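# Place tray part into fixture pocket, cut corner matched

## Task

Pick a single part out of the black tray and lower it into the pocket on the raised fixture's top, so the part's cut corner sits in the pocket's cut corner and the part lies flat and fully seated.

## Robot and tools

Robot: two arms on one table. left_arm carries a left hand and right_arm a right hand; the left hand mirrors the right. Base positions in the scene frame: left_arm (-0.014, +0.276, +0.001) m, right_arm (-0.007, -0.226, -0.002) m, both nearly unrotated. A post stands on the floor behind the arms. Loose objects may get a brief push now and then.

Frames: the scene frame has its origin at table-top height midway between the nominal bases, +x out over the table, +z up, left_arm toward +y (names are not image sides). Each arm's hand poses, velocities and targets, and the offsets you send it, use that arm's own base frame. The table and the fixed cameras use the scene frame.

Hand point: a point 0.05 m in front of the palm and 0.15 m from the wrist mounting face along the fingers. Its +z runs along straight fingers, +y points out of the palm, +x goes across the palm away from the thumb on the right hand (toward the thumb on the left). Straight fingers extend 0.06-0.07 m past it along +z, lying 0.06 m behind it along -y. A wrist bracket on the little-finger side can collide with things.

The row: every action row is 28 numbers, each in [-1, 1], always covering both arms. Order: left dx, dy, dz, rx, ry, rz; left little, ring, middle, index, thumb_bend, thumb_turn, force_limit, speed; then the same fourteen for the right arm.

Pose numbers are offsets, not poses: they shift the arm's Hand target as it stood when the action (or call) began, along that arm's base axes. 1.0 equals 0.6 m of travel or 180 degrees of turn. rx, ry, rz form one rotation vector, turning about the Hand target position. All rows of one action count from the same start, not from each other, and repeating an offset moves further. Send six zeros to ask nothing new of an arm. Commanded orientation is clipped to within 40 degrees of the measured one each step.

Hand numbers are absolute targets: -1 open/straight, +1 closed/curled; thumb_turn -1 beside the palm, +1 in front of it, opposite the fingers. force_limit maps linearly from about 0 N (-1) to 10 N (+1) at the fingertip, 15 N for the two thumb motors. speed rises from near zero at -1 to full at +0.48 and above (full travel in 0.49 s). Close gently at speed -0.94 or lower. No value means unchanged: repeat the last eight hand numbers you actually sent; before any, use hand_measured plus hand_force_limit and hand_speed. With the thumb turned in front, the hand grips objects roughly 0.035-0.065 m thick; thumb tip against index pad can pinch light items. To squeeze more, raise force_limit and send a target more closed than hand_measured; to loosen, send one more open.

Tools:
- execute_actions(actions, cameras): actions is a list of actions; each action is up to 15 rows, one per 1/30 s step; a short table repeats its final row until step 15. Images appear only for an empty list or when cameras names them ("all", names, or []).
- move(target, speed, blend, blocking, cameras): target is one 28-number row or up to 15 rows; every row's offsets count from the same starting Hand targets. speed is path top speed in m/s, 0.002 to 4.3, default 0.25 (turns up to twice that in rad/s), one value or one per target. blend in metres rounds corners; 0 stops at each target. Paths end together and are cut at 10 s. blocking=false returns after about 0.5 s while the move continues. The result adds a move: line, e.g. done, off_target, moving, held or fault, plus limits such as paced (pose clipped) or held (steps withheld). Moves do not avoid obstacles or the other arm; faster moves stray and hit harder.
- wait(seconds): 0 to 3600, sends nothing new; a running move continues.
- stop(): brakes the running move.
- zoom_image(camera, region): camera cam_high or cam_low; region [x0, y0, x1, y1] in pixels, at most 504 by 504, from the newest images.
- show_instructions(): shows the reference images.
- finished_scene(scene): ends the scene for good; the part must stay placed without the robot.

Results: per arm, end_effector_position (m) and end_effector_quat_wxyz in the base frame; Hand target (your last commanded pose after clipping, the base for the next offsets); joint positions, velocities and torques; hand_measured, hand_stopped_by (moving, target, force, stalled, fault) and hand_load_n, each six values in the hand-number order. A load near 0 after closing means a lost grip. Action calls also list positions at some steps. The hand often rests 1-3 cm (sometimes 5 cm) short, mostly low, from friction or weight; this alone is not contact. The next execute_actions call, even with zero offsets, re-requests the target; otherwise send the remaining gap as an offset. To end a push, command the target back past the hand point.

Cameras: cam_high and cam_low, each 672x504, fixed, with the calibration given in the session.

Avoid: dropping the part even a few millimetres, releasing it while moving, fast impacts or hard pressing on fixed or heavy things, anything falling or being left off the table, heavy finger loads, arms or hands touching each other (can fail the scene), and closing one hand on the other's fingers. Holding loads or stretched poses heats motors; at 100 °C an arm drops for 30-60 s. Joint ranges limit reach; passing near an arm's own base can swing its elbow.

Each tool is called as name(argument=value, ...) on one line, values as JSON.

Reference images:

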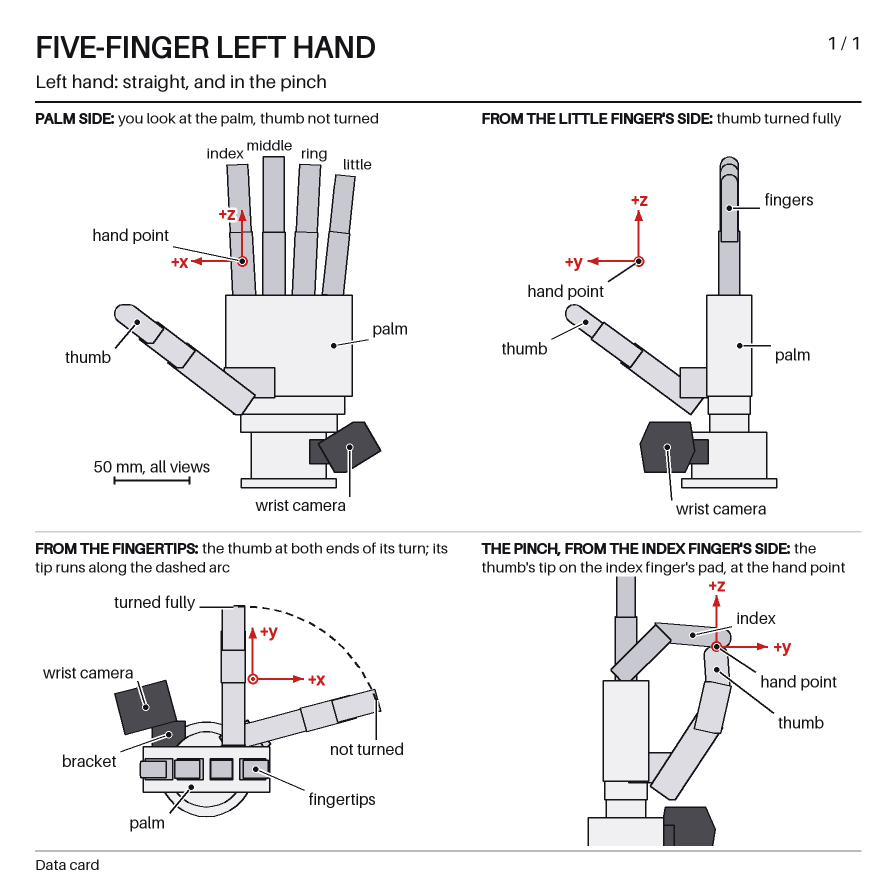

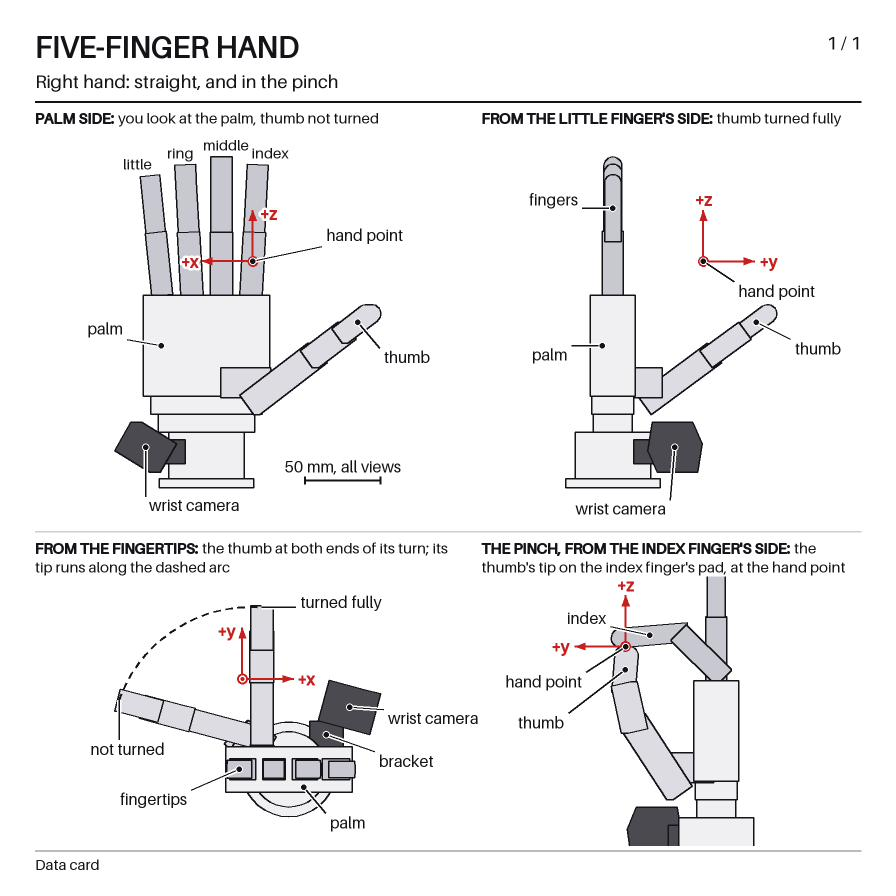

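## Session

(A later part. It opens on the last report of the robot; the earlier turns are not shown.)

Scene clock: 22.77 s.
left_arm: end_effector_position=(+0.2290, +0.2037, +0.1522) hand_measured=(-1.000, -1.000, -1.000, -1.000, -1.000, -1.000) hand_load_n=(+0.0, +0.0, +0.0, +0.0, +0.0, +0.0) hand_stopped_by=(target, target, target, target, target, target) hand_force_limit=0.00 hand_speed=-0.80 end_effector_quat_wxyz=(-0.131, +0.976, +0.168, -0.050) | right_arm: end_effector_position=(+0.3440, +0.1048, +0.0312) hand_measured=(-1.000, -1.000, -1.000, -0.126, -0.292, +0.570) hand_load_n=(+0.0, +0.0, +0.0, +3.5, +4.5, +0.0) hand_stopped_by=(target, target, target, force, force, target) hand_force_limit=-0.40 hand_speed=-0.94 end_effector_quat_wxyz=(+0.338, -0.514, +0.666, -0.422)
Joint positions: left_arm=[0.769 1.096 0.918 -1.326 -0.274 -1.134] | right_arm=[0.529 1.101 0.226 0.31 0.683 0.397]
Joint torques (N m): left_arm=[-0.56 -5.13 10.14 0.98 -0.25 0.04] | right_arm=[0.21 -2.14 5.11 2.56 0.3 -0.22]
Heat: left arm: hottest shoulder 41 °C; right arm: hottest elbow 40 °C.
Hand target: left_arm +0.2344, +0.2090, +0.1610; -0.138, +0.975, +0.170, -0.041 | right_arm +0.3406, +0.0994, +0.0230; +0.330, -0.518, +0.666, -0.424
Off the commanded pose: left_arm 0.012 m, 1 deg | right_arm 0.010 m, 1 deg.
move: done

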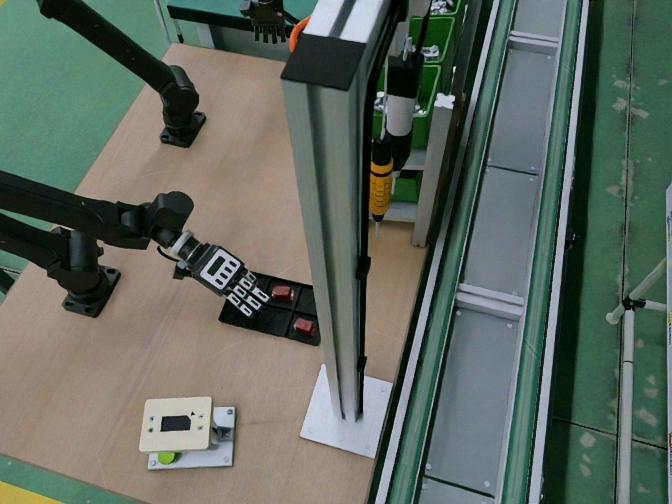

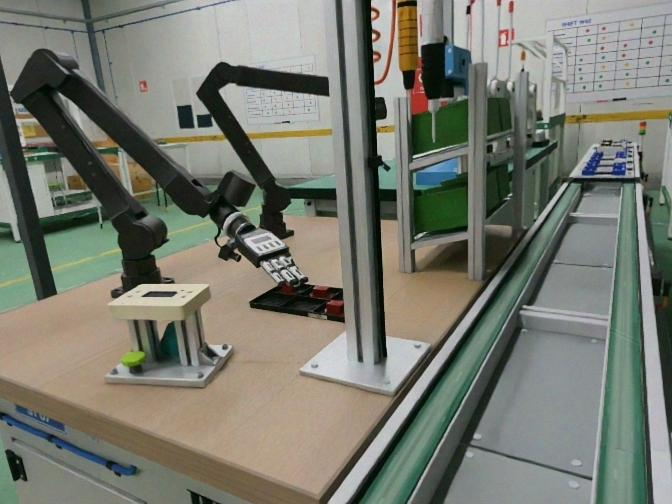

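move(target=[0,0,0,0,0,0,-1,-1,-1,-1,-1,-1,0,-0.8, 0,0,0.117,0,0,0,-1,-1,-1,0.1,-0.05,0.57,-0.4,-0.94], speed=0.06, cameras=["all"])

zoom_image(camera="cam_high", region=[220, 245, 280, 305])

zoom_image(camera="cam_low", region=[260, 220, 320, 280])

Scene clock: 24.80 s.
left_arm: end_effector_position=(+0.2290, +0.2037, +0.1522) hand_measured=(-1.000, -1.000, -1.000, -1.000, -1.000, -1.000) hand_load_n=(+0.0, +0.0, +0.0, +0.0, +0.0, +0.0) hand_stopped_by=(target, target, target, target, target, target) hand_force_limit=0.00 hand_speed=-0.80 end_effector_quat_wxyz=(-0.131, +0.976, +0.168, -0.050) | right_arm: end_effector_position=(+0.3245, +0.0931, +0.0660) hand_measured=(-1.000, -1.000, -1.000, -0.126, -0.292, +0.570) hand_load_n=(+0.0, +0.0, +0.0, +3.5, +4.5, +0.0) hand_stopped_by=(target, target, target, force, force, target) hand_force_limit=-0.40 hand_speed=-0.94 end_effector_quat_wxyz=(+0.310, -0.534, +0.666, -0.419)
Joint positions: left_arm=[0.769 1.096 0.918 -1.326 -0.274 -1.134] | right_arm=[0.527 0.855 0.279 -0.053 0.682 0.39]
Joint torques (N m): left_arm=[-0.62 -5.07 10.14 0.98 -0.25 0.04] | right_arm=[0.26 -3.14 10.8 1.55 0.4 -0.16]
Heat: left arm: hottest shoulder 41 °C; right arm: hottest elbow 41 °C.
Hand target: left_arm +0.2344, +0.2090, +0.1610; -0.138, +0.975, +0.170, -0.041 | right_arm +0.3405, +0.0994, +0.0932; +0.330, -0.518, +0.666, -0.424
Off the commanded pose: left_arm 0.012 m, 1 deg | right_arm 0.032 m, 3 deg.
move: off_target (right_arm)

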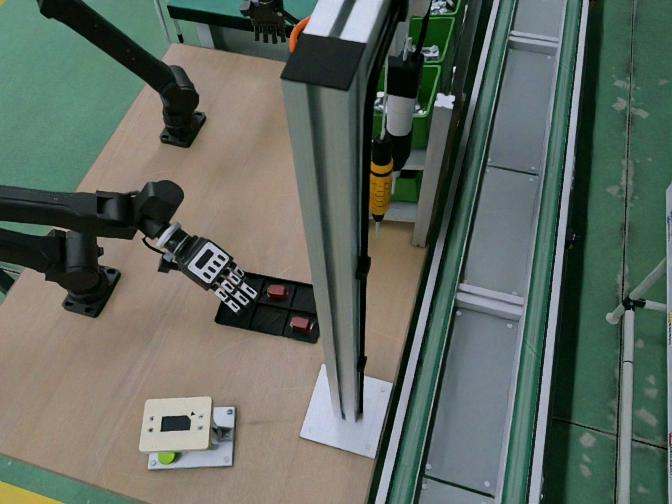

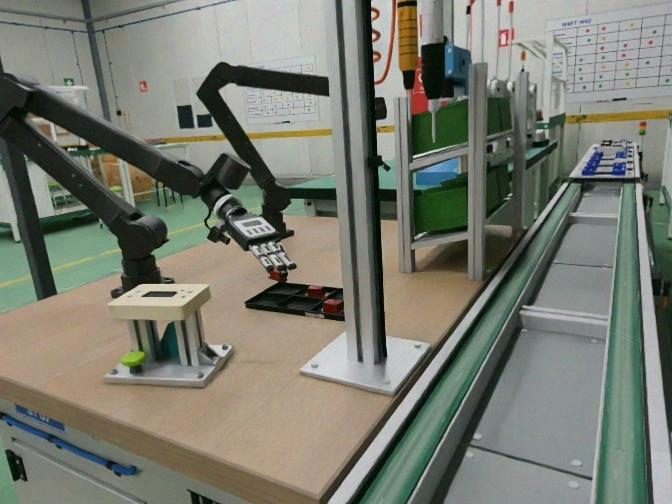

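Scaled by 8.400 from the camera's image (finer frame: 960x720).

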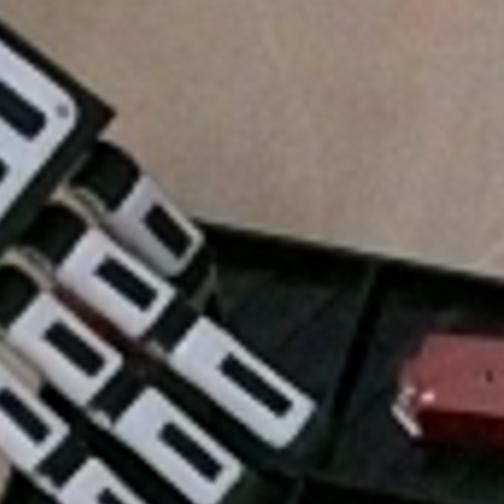

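Scaled by 8.400 from the camera's image (finer frame: 960x720).

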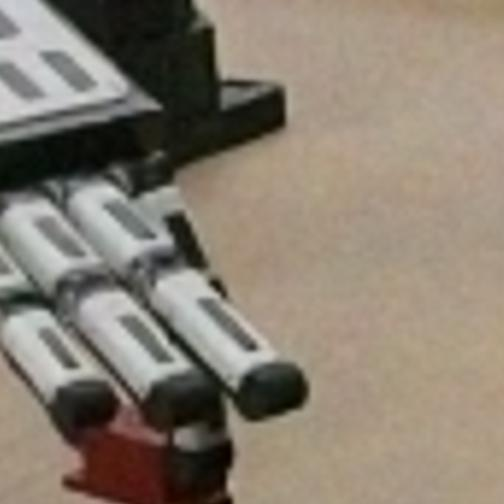

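zoom_image(camera="cam_low", region=[260, 255, 300, 295])

Scaled by 12.600 from the camera's image (finer frame: 960x720).

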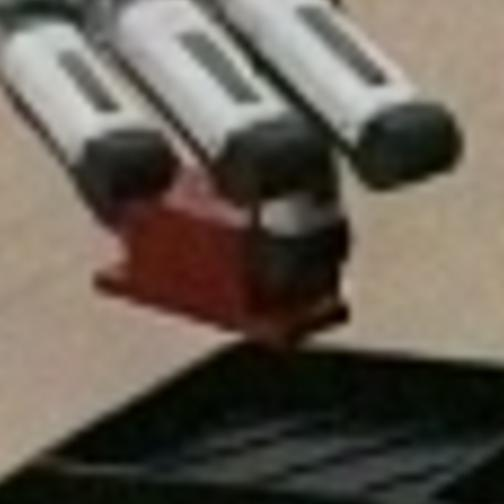

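zoom_image(camera="cam_high", region=[0, 160, 130, 340])

zoom_image(camera="cam_low", region=[0, 30, 240, 310])

Scaled by 2.800 from the camera's image (finer frame: 960x720).

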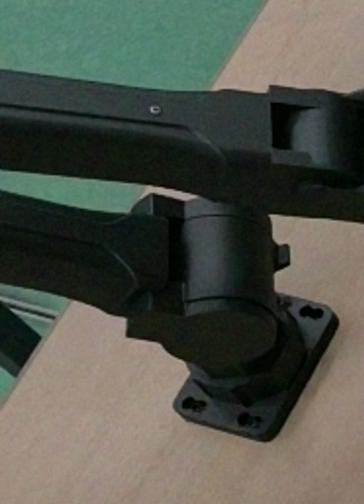

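Scaled by 1.800 from the camera's image (finer frame: 960x720).

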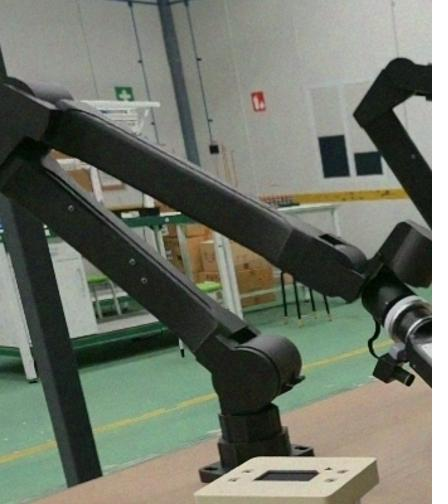

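move(target=[[0,0,0,0,0,0,-1,-1,-1,-1,-1,-1,0,-0.8, 0,0,0.19,0,0,0,-1,-1,-1,0.1,-0.05,0.57,-0.4,-0.94],[0,0,0,0,0,0,-1,-1,-1,-1,-1,-1,0,-0.8, 0.0215,-0.5605,0.19,0,0,0.1817,-1,-1,-1,0.1,-0.05,0.57,-0.4,-0.94]], speed=0.14, blend=0.04, cameras=["all"])

zoom_image(camera="cam_high", region=[120, 340, 240, 460])

zoom_image(camera="cam_low", region=[90, 180, 230, 320])

Scene clock: 30.43 s.
left_arm: end_effector_position=(+0.2290, +0.2037, +0.1522) hand_measured=(-1.000, -1.000, -1.000, -1.000, -1.000, -1.000) hand_load_n=(+0.0, +0.0, +0.0, +0.0, +0.0, +0.0) hand_stopped_by=(target, target, target, target, target, target) hand_force_limit=0.00 hand_speed=-0.80 end_effector_quat_wxyz=(-0.131, +0.976, +0.168, -0.050) | right_arm: end_effector_position=(+0.3452, -0.2243, +0.1943) hand_measured=(-1.000, -1.000, -1.000, -0.126, -0.292, +0.570) hand_load_n=(+0.0, +0.0, -0.5, +3.5, +4.0, +0.0) hand_stopped_by=(target, target, target, force, force, target) hand_force_limit=-0.40 hand_speed=-0.94 end_effector_quat_wxyz=(-0.438, +0.682, -0.500, +0.306)
Joint positions: left_arm=[0.769 1.096 0.918 -1.326 -0.274 -1.134] | right_arm=[-0.955 1.257 0.947 -0.725 -1.047 -0.947]
Joint torques (N m): left_arm=[-0.56 -5.13 10.14 0.96 -0.25 0.04] | right_arm=[0.67 -7.82 11.26 0.55 -0.92 -0.21]
Heat: left arm: hottest elbow 42 °C; right arm: hottest elbow 43 °C.
Hand target: left_arm +0.2344, +0.2090, +0.1610; -0.138, +0.975, +0.170, -0.041 | right_arm +0.3534, -0.2368, +0.2073; -0.436, +0.684, -0.493, +0.314
Off the commanded pose: left_arm 0.012 m, 1 deg | right_arm 0.020 m, 1 deg.
move: off_target (right_arm)

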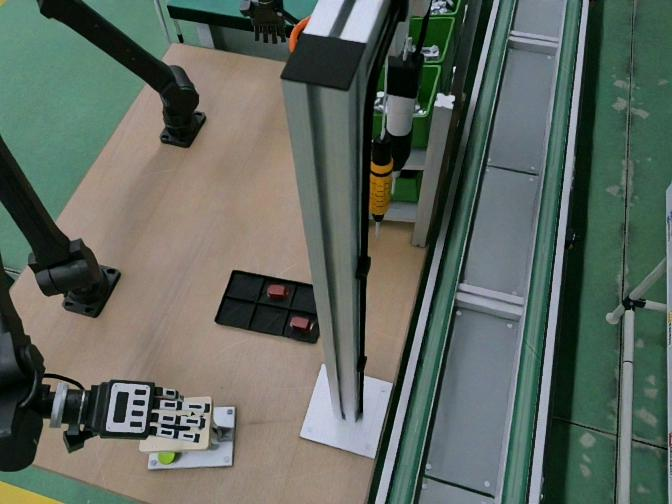

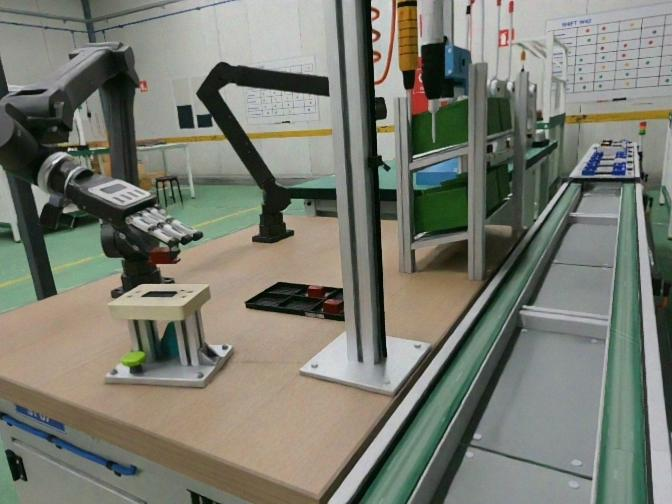

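Scaled by 4.200 from the camera's image (finer frame: 960x720).

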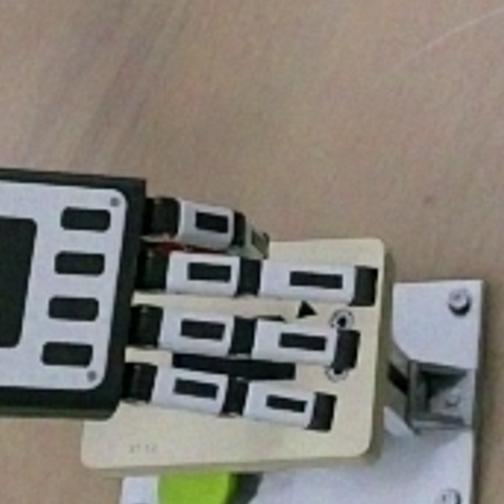

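Scaled by 3.600 from the camera's image (finer frame: 960x720).

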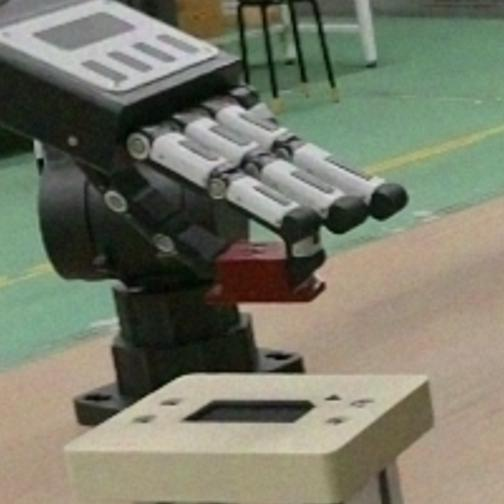

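zoom_image(camera="cam_low", region=[140, 235, 190, 275])

zoom_image(camera="cam_low", region=[130, 275, 190, 315])

zoom_image(camera="cam_high", region=[150, 380, 220, 450])

Scaled by 10.080 from the camera's image (finer frame: 960x720).

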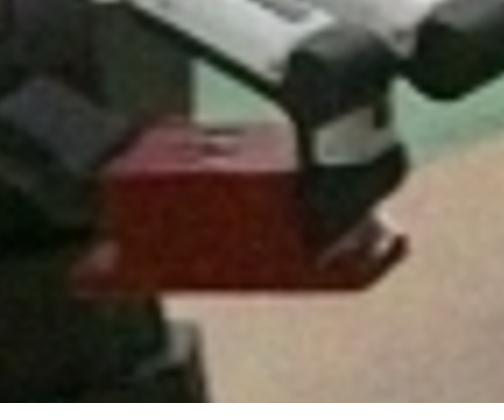

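Scaled by 8.400 from the camera's image (finer frame: 960x720).

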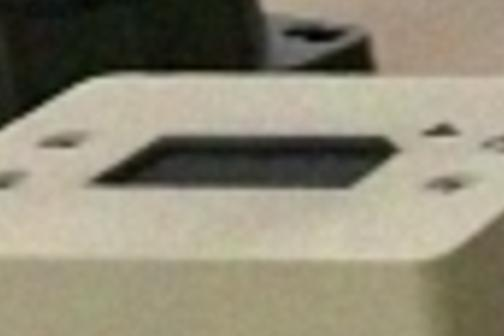

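Scaled by 7.200 from the camera's image (finer frame: 960x720).

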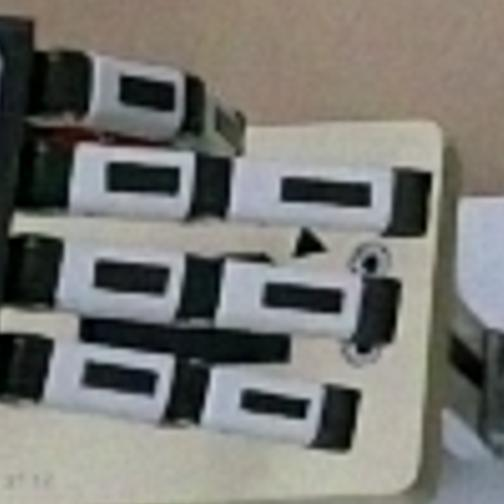

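move(target=[0,0,0,0,0,0,-1,-1,-1,-1,-1,-1,0,-0.8, 0.0033,-0.0492,-0.0767,0,0,0,0.75,0.75,0.75,0.1,-0.05,0.57,-0.4,-0.5], speed=0.06, cameras=["all"])

zoom_image(camera="cam_high", region=[150, 390, 210, 450])

zoom_image(camera="cam_low", region=[125, 250, 185, 310])

Scene clock: 33.53 s.
left_arm: end_effector_position=(+0.2290, +0.2037, +0.1522) hand_measured=(-1.000, -1.000, -1.000, -1.000, -1.000, -1.000) hand_load_n=(+0.0, +0.0, +0.0, +0.0, +0.0, +0.0) hand_stopped_by=(target, target, target, target, target, target) hand_force_limit=0.00 hand_speed=-0.80 end_effector_quat_wxyz=(-0.131, +0.976, +0.168, -0.050) | right_arm: end_effector_position=(+0.3466, -0.2480, +0.1522) hand_measured=(+0.750, +0.750, +0.750, -0.126, -0.292, +0.570) hand_load_n=(+0.5, +0.0, -0.5, +3.5, +4.0, +0.0) hand_stopped_by=(target, target, target, force, force, target) hand_force_limit=-0.40 hand_speed=-0.50 end_effector_quat_wxyz=(-0.442, +0.681, -0.503, +0.296)
Joint positions: left_arm=[0.769 1.096 0.918 -1.326 -0.274 -1.134] | right_arm=[-0.987 1.377 0.947 -0.686 -1.066 -1.015]
Joint torques (N m): left_arm=[-0.56 -5.13 10.14 0.96 -0.25 0.04] | right_arm=[0.21 -9.52 10.26 1.65 -0.9 -0.2]
Heat: left arm: hottest elbow 42 °C; right arm: hottest elbow 43 °C.
Hand target: left_arm +0.2344, +0.2090, +0.1610; -0.138, +0.975, +0.170, -0.041 | right_arm +0.3554, -0.2664, +0.1613; -0.436, +0.684, -0.493, +0.314
Off the commanded pose: left_arm 0.012 m, 1 deg | right_arm 0.022 m, 3 deg.
move: off_target (right_arm)

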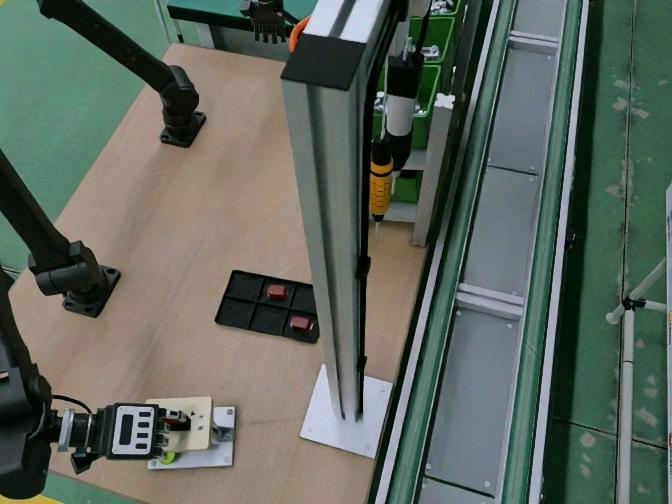

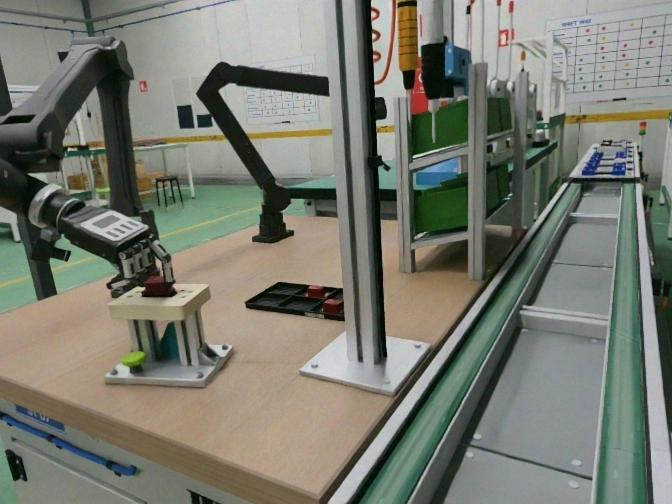

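Scaled by 8.400 from the camera's image (finer frame: 960x720).

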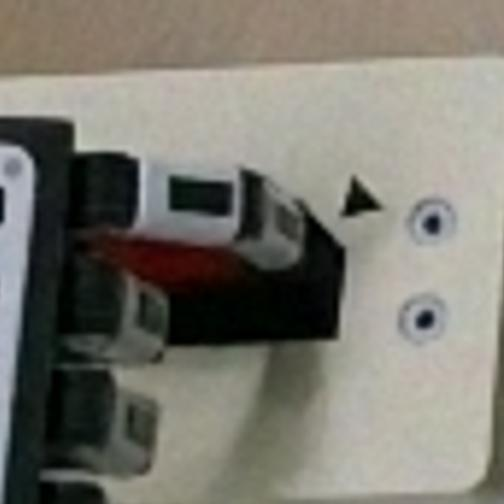

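Scaled by 8.400 from the camera's image (finer frame: 960x720).

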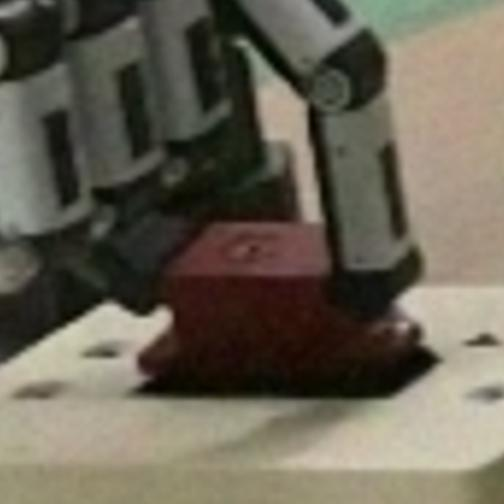

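zoom_image(camera="cam_low", region=[138, 272, 182, 304])

zoom_image(camera="cam_high", region=[156, 406, 196, 436])

Scaled by 11.455 from the camera's image (finer frame: 960x720).

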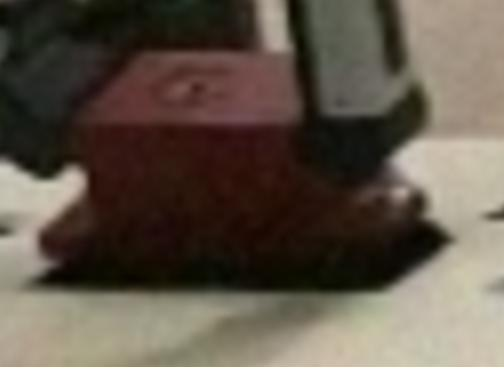

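Scaled by 12.600 from the camera's image (finer frame: 960x720).

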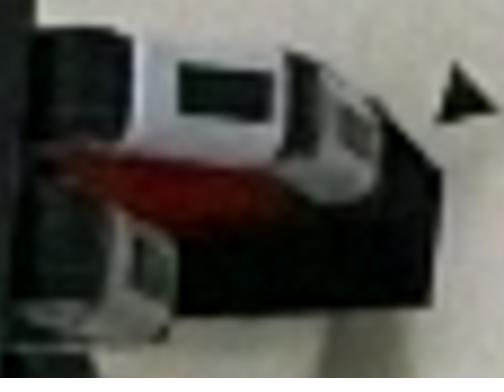

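zoom_image(camera="cam_high", region=[160, 412, 188, 434])

Scaled by 18.000 from the camera's image (finer frame: 960x720).

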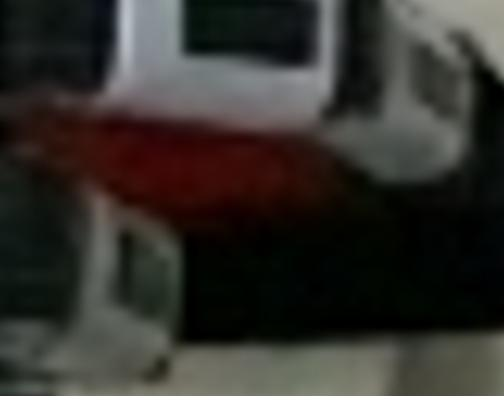

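move(target=[0,0,0,0,0,0,-1,-1,-1,-1,-1,-1,0,-0.8, 0.003,-0.01,0.002,0,0,0,0.75,0.75,0.75,0.1,-0.05,0.57,-0.4,-0.5], speed=0.04, cameras=["cam_high","cam_low"])

zoom_image(camera="cam_high", region=[156, 406, 196, 436])

zoom_image(camera="cam_low", region=[138, 272, 182, 304])

Scene clock: 35.93 s.
left_arm: end_effector_position=(+0.2290, +0.2037, +0.1522) hand_measured=(-1.000, -1.000, -1.000, -1.000, -1.000, -1.000) hand_load_n=(+0.0, +0.0, +0.0, +0.0, +0.0, +0.0) hand_stopped_by=(target, target, target, target, target, target) hand_force_limit=0.00 hand_speed=-0.80 end_effector_quat_wxyz=(-0.131, +0.976, +0.168, -0.050) | right_arm: end_effector_position=(+0.3484, -0.2538, +0.1523) hand_measured=(+0.750, +0.750, +0.750, -0.126, -0.292, +0.570) hand_load_n=(+0.0, +0.0, +0.0, +3.5, +4.0, -0.5) hand_stopped_by=(target, target, target, force, force, target) hand_force_limit=-0.40 hand_speed=-0.50 end_effector_quat_wxyz=(-0.441, +0.682, -0.501, +0.299)
Joint positions: left_arm=[0.769 1.096 0.918 -1.326 -0.274 -1.134] | right_arm=[-0.992 1.39 0.96 -0.686 -1.068 -1.023]
Joint torques (N m): left_arm=[-0.62 -5.13 10.14 0.96 -0.25 0.04] | right_arm=[0.15 -9.93 10.66 1.21 -0.93 -0.22]
Heat: left arm: hottest elbow 42 °C; right arm: hottest elbow 44 °C.
Hand target: left_arm +0.2344, +0.2090, +0.1610; -0.138, +0.975, +0.170, -0.041 | right_arm +0.3572, -0.2725, +0.1624; -0.436, +0.684, -0.493, +0.314
Off the commanded pose: left_arm 0.012 m, 1 deg | right_arm 0.023 m, 2 deg.
move: off_target (right_arm)

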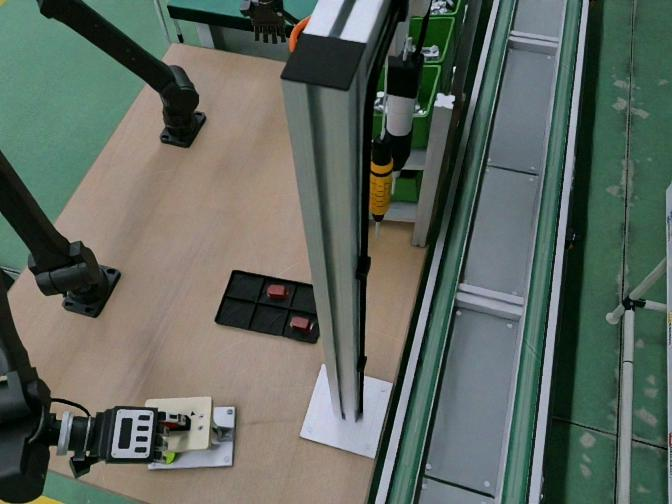

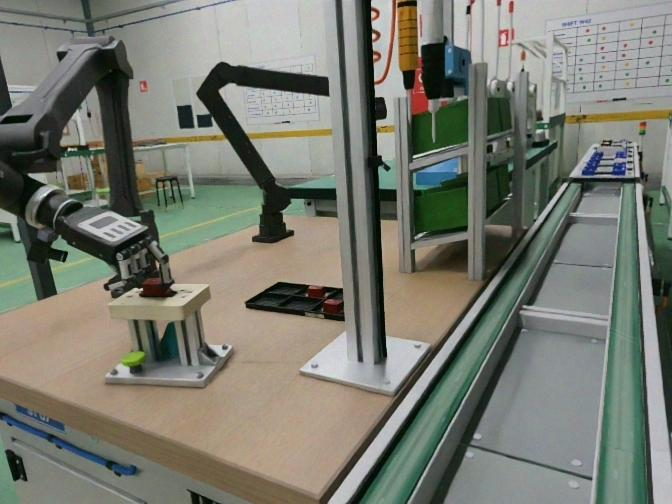

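Scaled by 12.600 from the camera's image (finer frame: 960x720).

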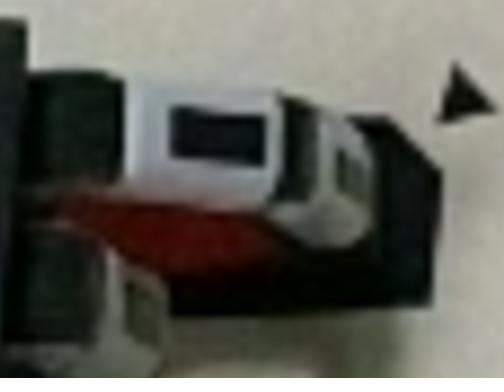

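Scaled by 11.455 from the camera's image (finer frame: 960x720).

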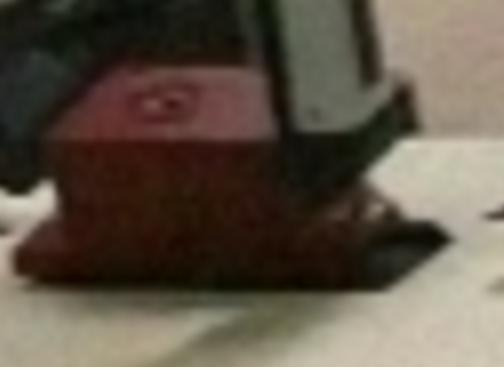

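zoom_image(camera="cam_low", region=[136, 286, 160, 302])

zoom_image(camera="cam_low", region=[160, 286, 184, 302])

zoom_image(camera="cam_high", region=[160, 412, 192, 434])

Scaled by 21.000 from the camera's image (finer frame: 960x720).

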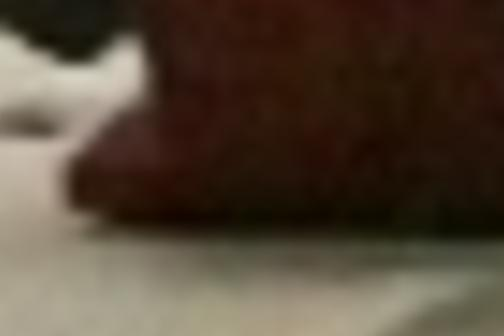

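Scaled by 21.000 from the camera's image (finer frame: 960x720).

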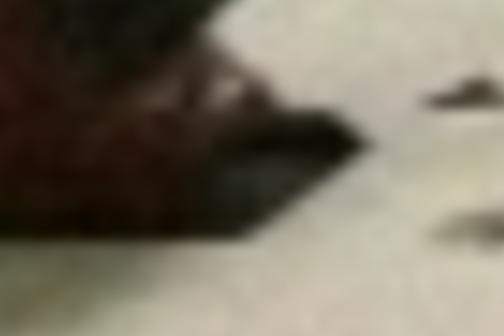

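Scaled by 15.750 from the camera's image (finer frame: 960x720).

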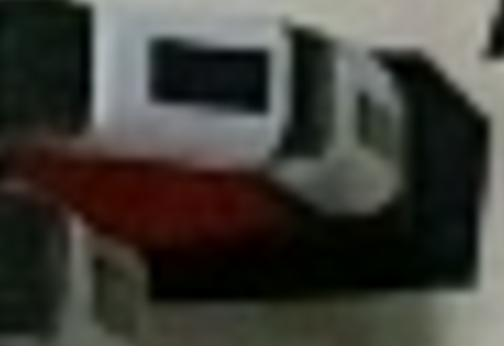

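move(target=[0,0,0,0,0,0,-1,-1,-1,-1,-1,-1,0,-0.8, 0.006,0.006,0.002,0,0,0,0.75,0.75,0.75,0.1,-0.05,0.57,-0.4,-0.5], speed=0.04, cameras=["cam_high","cam_low"])

zoom_image(camera="cam_high", region=[160, 412, 192, 434])

zoom_image(camera="cam_low", region=[138, 272, 182, 304])

Scene clock: 37.57 s.
left_arm: end_effector_position=(+0.2290, +0.2037, +0.1522) hand_measured=(-1.000, -1.000, -1.000, -1.000, -1.000, -1.000) hand_load_n=(+0.0, +0.0, +0.0, +0.0, +0.0, -0.5) hand_stopped_by=(target, target, target, target, target, target) hand_force_limit=0.00 hand_speed=-0.80 end_effector_quat_wxyz=(-0.131, +0.976, +0.168, -0.050) | right_arm: end_effector_position=(+0.3490, -0.2551, +0.1523) hand_measured=(+0.750, +0.750, +0.750, -0.126, -0.292, +0.570) hand_load_n=(+0.0, +0.0, +0.0, +3.5, +4.5, +0.0) hand_stopped_by=(target, target, target, force, force, target) hand_force_limit=-0.40 hand_speed=-0.50 end_effector_quat_wxyz=(-0.439, +0.682, -0.501, +0.301)
Joint positions: left_arm=[0.769 1.096 0.918 -1.326 -0.274 -1.134] | right_arm=[-0.992 1.39 0.96 -0.679 -1.066 -1.021]
Joint torques (N m): left_arm=[-0.56 -5.13 10.15 0.95 -0.25 0.04] | right_arm=[1.26 -10.05 10.4 1.83 -0.77 0.04]
Heat: left arm: hottest elbow 43 °C; right arm: hottest elbow 44 °C.
Hand target: left_arm +0.2344, +0.2090, +0.1610; -0.138, +0.975, +0.170, -0.041 | right_arm +0.3608, -0.2689, +0.1636; -0.436, +0.684, -0.493, +0.314
Off the commanded pose: left_arm 0.012 m, 1 deg | right_arm 0.021 m, 2 deg.
move: off_target (right_arm)

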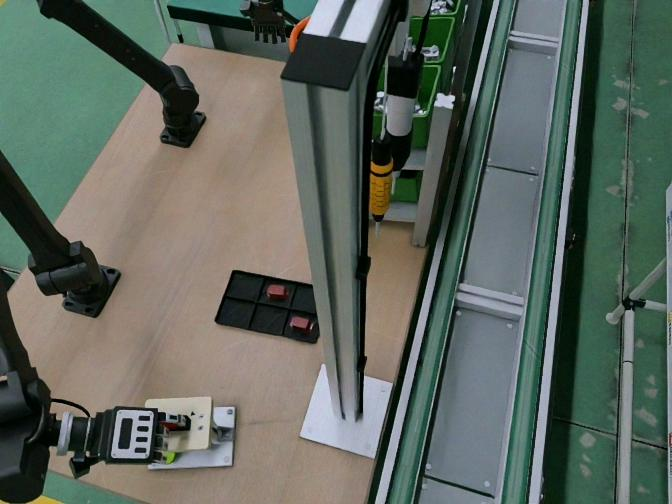

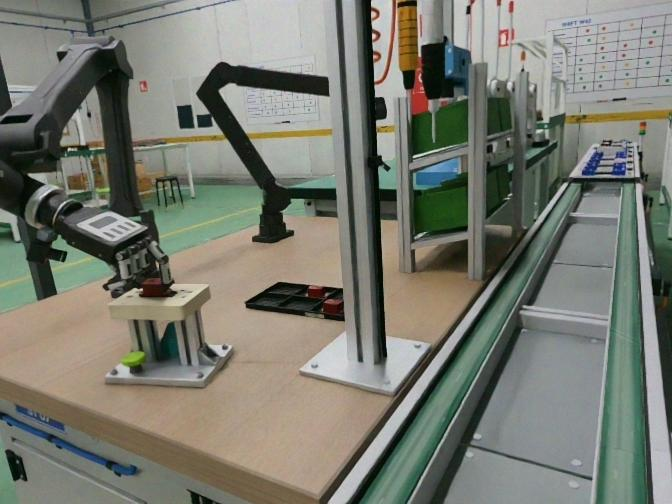

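Scaled by 15.750 from the camera's image (finer frame: 960x720).

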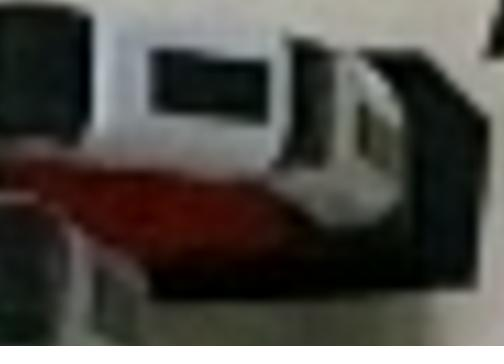

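Scaled by 11.455 from the camera's image (finer frame: 960x720).

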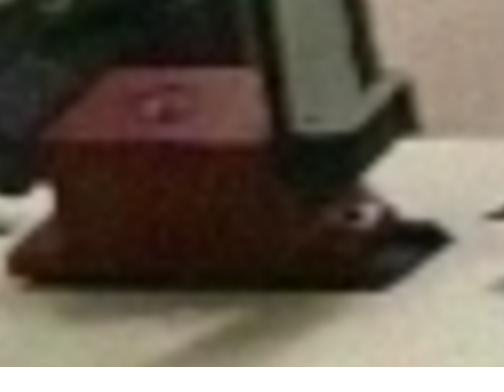

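move(target=[0,0,0,0,0,0,-1,-1,-1,-1,-1,-1,0,-0.8, 0.006,0.01,0.0,0,0,0,0.75,0.75,0.75,0.1,-0.05,0.57,-0.4,-0.5], speed=0.04)

Scene clock: 38.67 s.
left_arm: end_effector_position=(+0.2290, +0.2037, +0.1522) hand_measured=(-1.000, -1.000, -1.000, -1.000, -1.000, -1.000) hand_load_n=(+0.0, +0.0, +0.0, +0.0, +0.0, +0.0) hand_stopped_by=(target, target, target, target, target, target) hand_force_limit=0.00 hand_speed=-0.80 end_effector_quat_wxyz=(-0.131, +0.976, +0.168, -0.050) | right_arm: end_effector_position=(+0.3541, -0.2550, +0.1532) hand_measured=(+0.750, +0.750, +0.750, -0.126, -0.292, +0.570) hand_load_n=(+0.0, +0.0, +0.0, +3.5, +4.5, +0.0) hand_stopped_by=(target, target, target, force, force, target) hand_force_limit=-0.40 hand_speed=-0.50 end_effector_quat_wxyz=(-0.438, +0.682, -0.502, +0.303)
Joint positions: left_arm=[0.769 1.096 0.918 -1.326 -0.274 -1.134] | right_arm=[-0.981 1.39 0.96 -0.652 -1.058 -0.993]
Joint torques (N m): left_arm=[-0.56 -5.13 10.14 0.96 -0.25 0.04] | right_arm=[1.73 -10.99 9.52 1.72 -0.76 0.01]
Heat: left arm: hottest elbow 43 °C; right arm: hottest elbow 44 °C.
Hand target: left_arm +0.2344, +0.2090, +0.1610; -0.138, +0.975, +0.170, -0.041 | right_arm +0.3644, -0.2629, +0.1636; -0.436, +0.684, -0.493, +0.314
Off the commanded pose: left_arm 0.012 m, 1 deg | right_arm 0.017 m, 2 deg.
move: off_target (right_arm)

move(target=[0,0,0,0,0,0,-1,-1,-1,-1,-1,-1,0,-0.8, -0.002,0.006,0.0,0,0,0,0.75,0.75,0.75,0.1,-0.05,0.57,-0.4,-0.5], speed=0.04, cameras=["cam_high","cam_low"])

zoom_image(camera="cam_high", region=[160, 412, 192, 434])

zoom_image(camera="cam_low", region=[138, 272, 182, 304])

Scene clock: 39.33 s.
left_arm: end_effector_position=(+0.2290, +0.2037, +0.1522) hand_measured=(-1.000, -1.000, -1.000, -1.000, -1.000, -1.000) hand_load_n=(+0.0, +0.0, +0.0, +0.0, +0.0, +0.0) hand_stopped_by=(target, target, target, target, target, target) hand_force_limit=0.00 hand_speed=-0.80 end_effector_quat_wxyz=(-0.131, +0.976, +0.168, -0.050) | right_arm: end_effector_position=(+0.3551, -0.2548, +0.1533) hand_measured=(+0.750, +0.750, +0.750, -0.126, -0.292, +0.570) hand_load_n=(+0.0, +0.0, +0.0, +3.5, +4.5, +0.0) hand_stopped_by=(target, target, target, force, force, target) hand_force_limit=-0.40 hand_speed=-0.50 end_effector_quat_wxyz=(-0.438, +0.682, -0.502, +0.303)
Joint positions: left_arm=[0.769 1.096 0.918 -1.326 -0.274 -1.134] | right_arm=[-0.978 1.39 0.96 -0.648 -1.057 -0.988]
Joint torques (N m): left_arm=[-0.56 -5.13 10.14 0.95 -0.25 0.04] | right_arm=[1.79 -11.75 8.81 1.81 -0.77 -0.02]
Heat: left arm: hottest elbow 43 °C; right arm: hottest elbow 44 °C.
Hand target: left_arm +0.2344, +0.2090, +0.1610; -0.138, +0.975, +0.170, -0.041 | right_arm +0.3632, -0.2592, +0.1636; -0.436, +0.684, -0.493, +0.314
Off the commanded pose: left_arm 0.012 m, 1 deg | right_arm 0.014 m, 2 deg.
move: off_target (right_arm)

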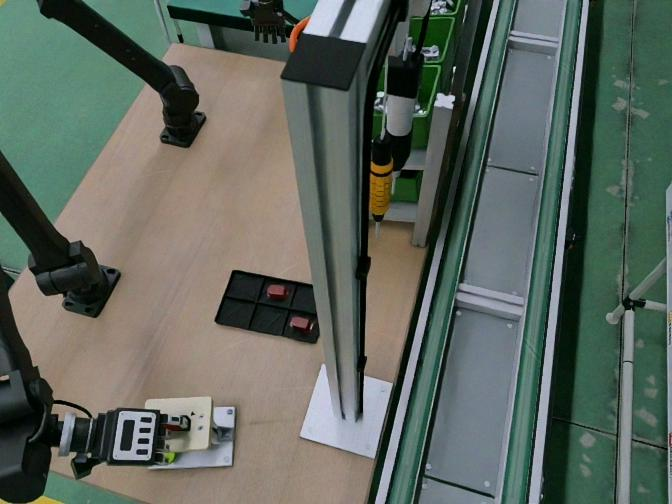

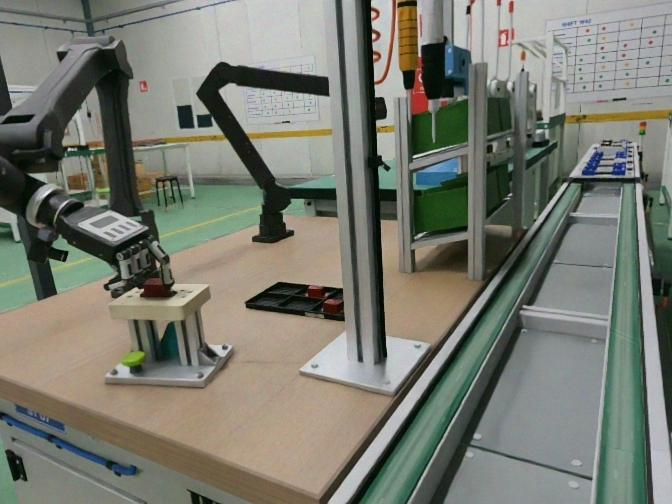

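Scaled by 15.750 from the camera's image (finer frame: 960x720).

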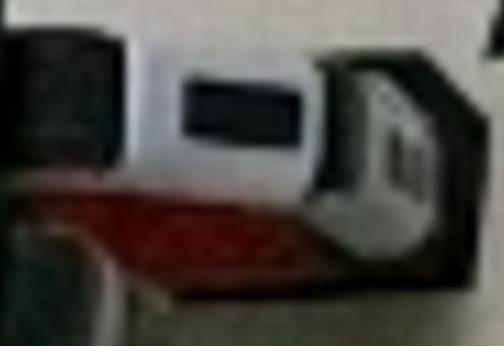

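Scaled by 11.455 from the camera's image (finer frame: 960x720).

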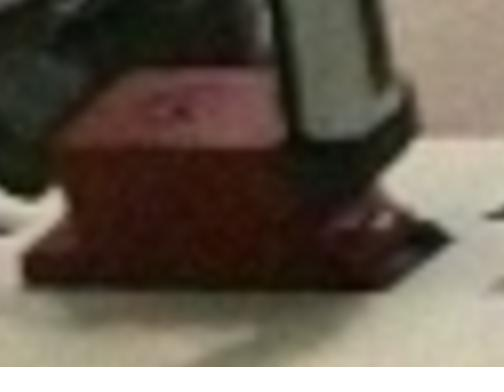

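zoom_image(camera="cam_low", region=[136, 286, 160, 302])

zoom_image(camera="cam_low", region=[160, 286, 184, 302])

zoom_image(camera="cam_high", region=[165, 418, 191, 436])

Scaled by 21.000 from the camera's image (finer frame: 960x720).

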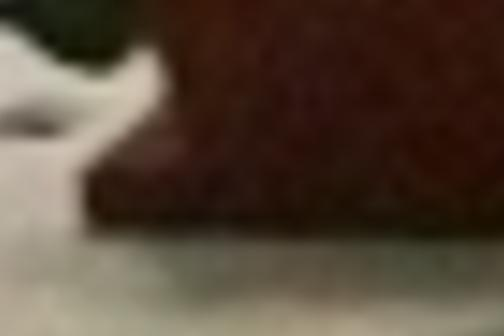

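Scaled by 21.000 from the camera's image (finer frame: 960x720).

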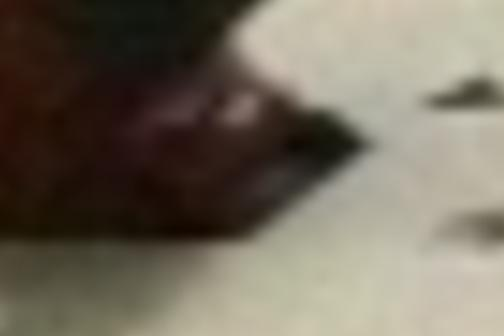

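Scaled by 19.385 from the camera's image (finer frame: 960x720).

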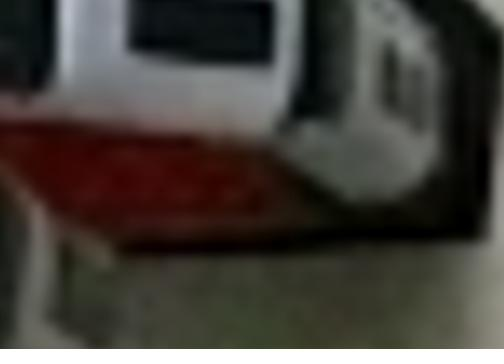

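move(target=[0,0,0,0,0,0,-1,-1,-1,-1,-1,-1,0,-0.8, 0.003,0.008,0.0,0,0,0,0.75,0.75,0.75,0.1,-0.05,0.57,-0.4,-0.5], speed=0.04, cameras=["cam_high","cam_low"])

zoom_image(camera="cam_high", region=[165, 418, 191, 436])

zoom_image(camera="cam_low", region=[138, 272, 182, 304])

Scene clock: 40.80 s.
left_arm: end_effector_position=(+0.2290, +0.2037, +0.1522) hand_measured=(-1.000, -1.000, -1.000, -1.000, -1.000, -1.000) hand_load_n=(+0.0, +0.0, +0.0, +0.0, +0.0, -0.5) hand_stopped_by=(target, target, target, target, target, target) hand_force_limit=0.00 hand_speed=-0.80 end_effector_quat_wxyz=(-0.131, +0.976, +0.168, -0.050) | right_arm: end_effector_position=(+0.3596, -0.2532, +0.1539) hand_measured=(+0.750, +0.750, +0.750, -0.126, -0.292, +0.570) hand_load_n=(+0.0, +0.0, +0.0, +3.5, +4.0, +0.0) hand_stopped_by=(target, target, target, force, force, target) hand_force_limit=-0.40 hand_speed=-0.50 end_effector_quat_wxyz=(-0.438, +0.682, -0.501, +0.303)
Joint positions: left_arm=[0.769 1.096 0.918 -1.326 -0.274 -1.134] | right_arm=[-0.967 1.39 0.96 -0.631 -1.052 -0.97]
Joint torques (N m): left_arm=[-0.56 -5.13 10.14 0.98 -0.25 0.04] | right_arm=[1.67 -12.57 8.05 1.76 -0.75 0.02]
Heat: left arm: hottest elbow 43 °C; right arm: hottest elbow 44 °C.
Hand target: left_arm +0.2344, +0.2090, +0.1610; -0.138, +0.975, +0.170, -0.041 | right_arm +0.3650, -0.2544, +0.1636; -0.436, +0.684, -0.493, +0.314
Off the commanded pose: left_arm 0.012 m, 1 deg | right_arm 0.011 m, 2 deg.
move: off_target (right_arm)

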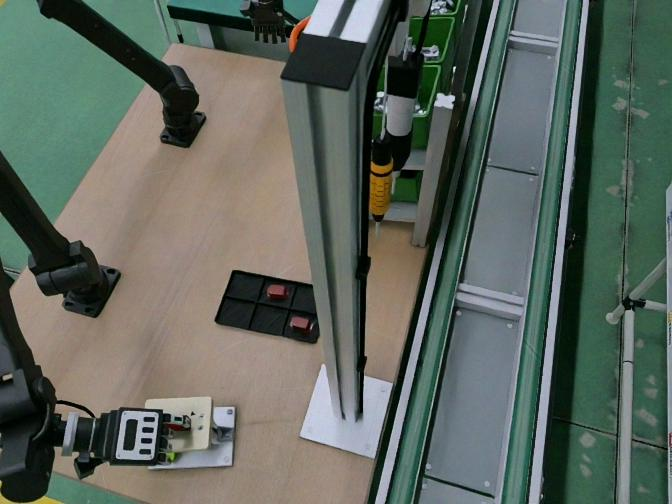

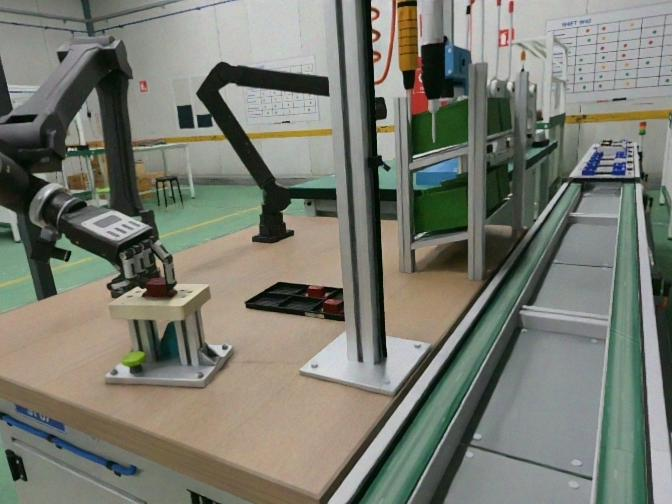

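Scaled by 19.385 from the camera's image (finer frame: 960x720).

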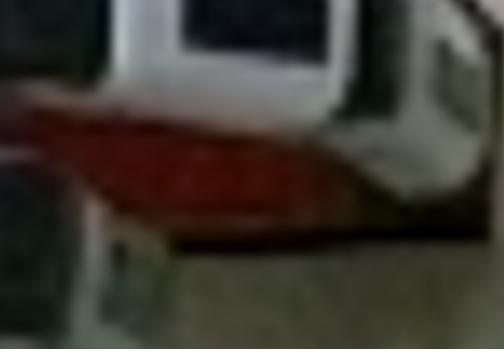

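Scaled by 11.455 from the camera's image (finer frame: 960x720).

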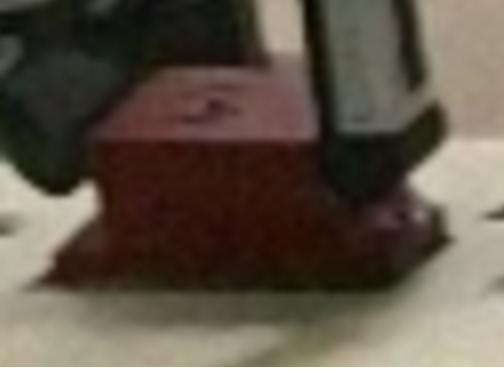

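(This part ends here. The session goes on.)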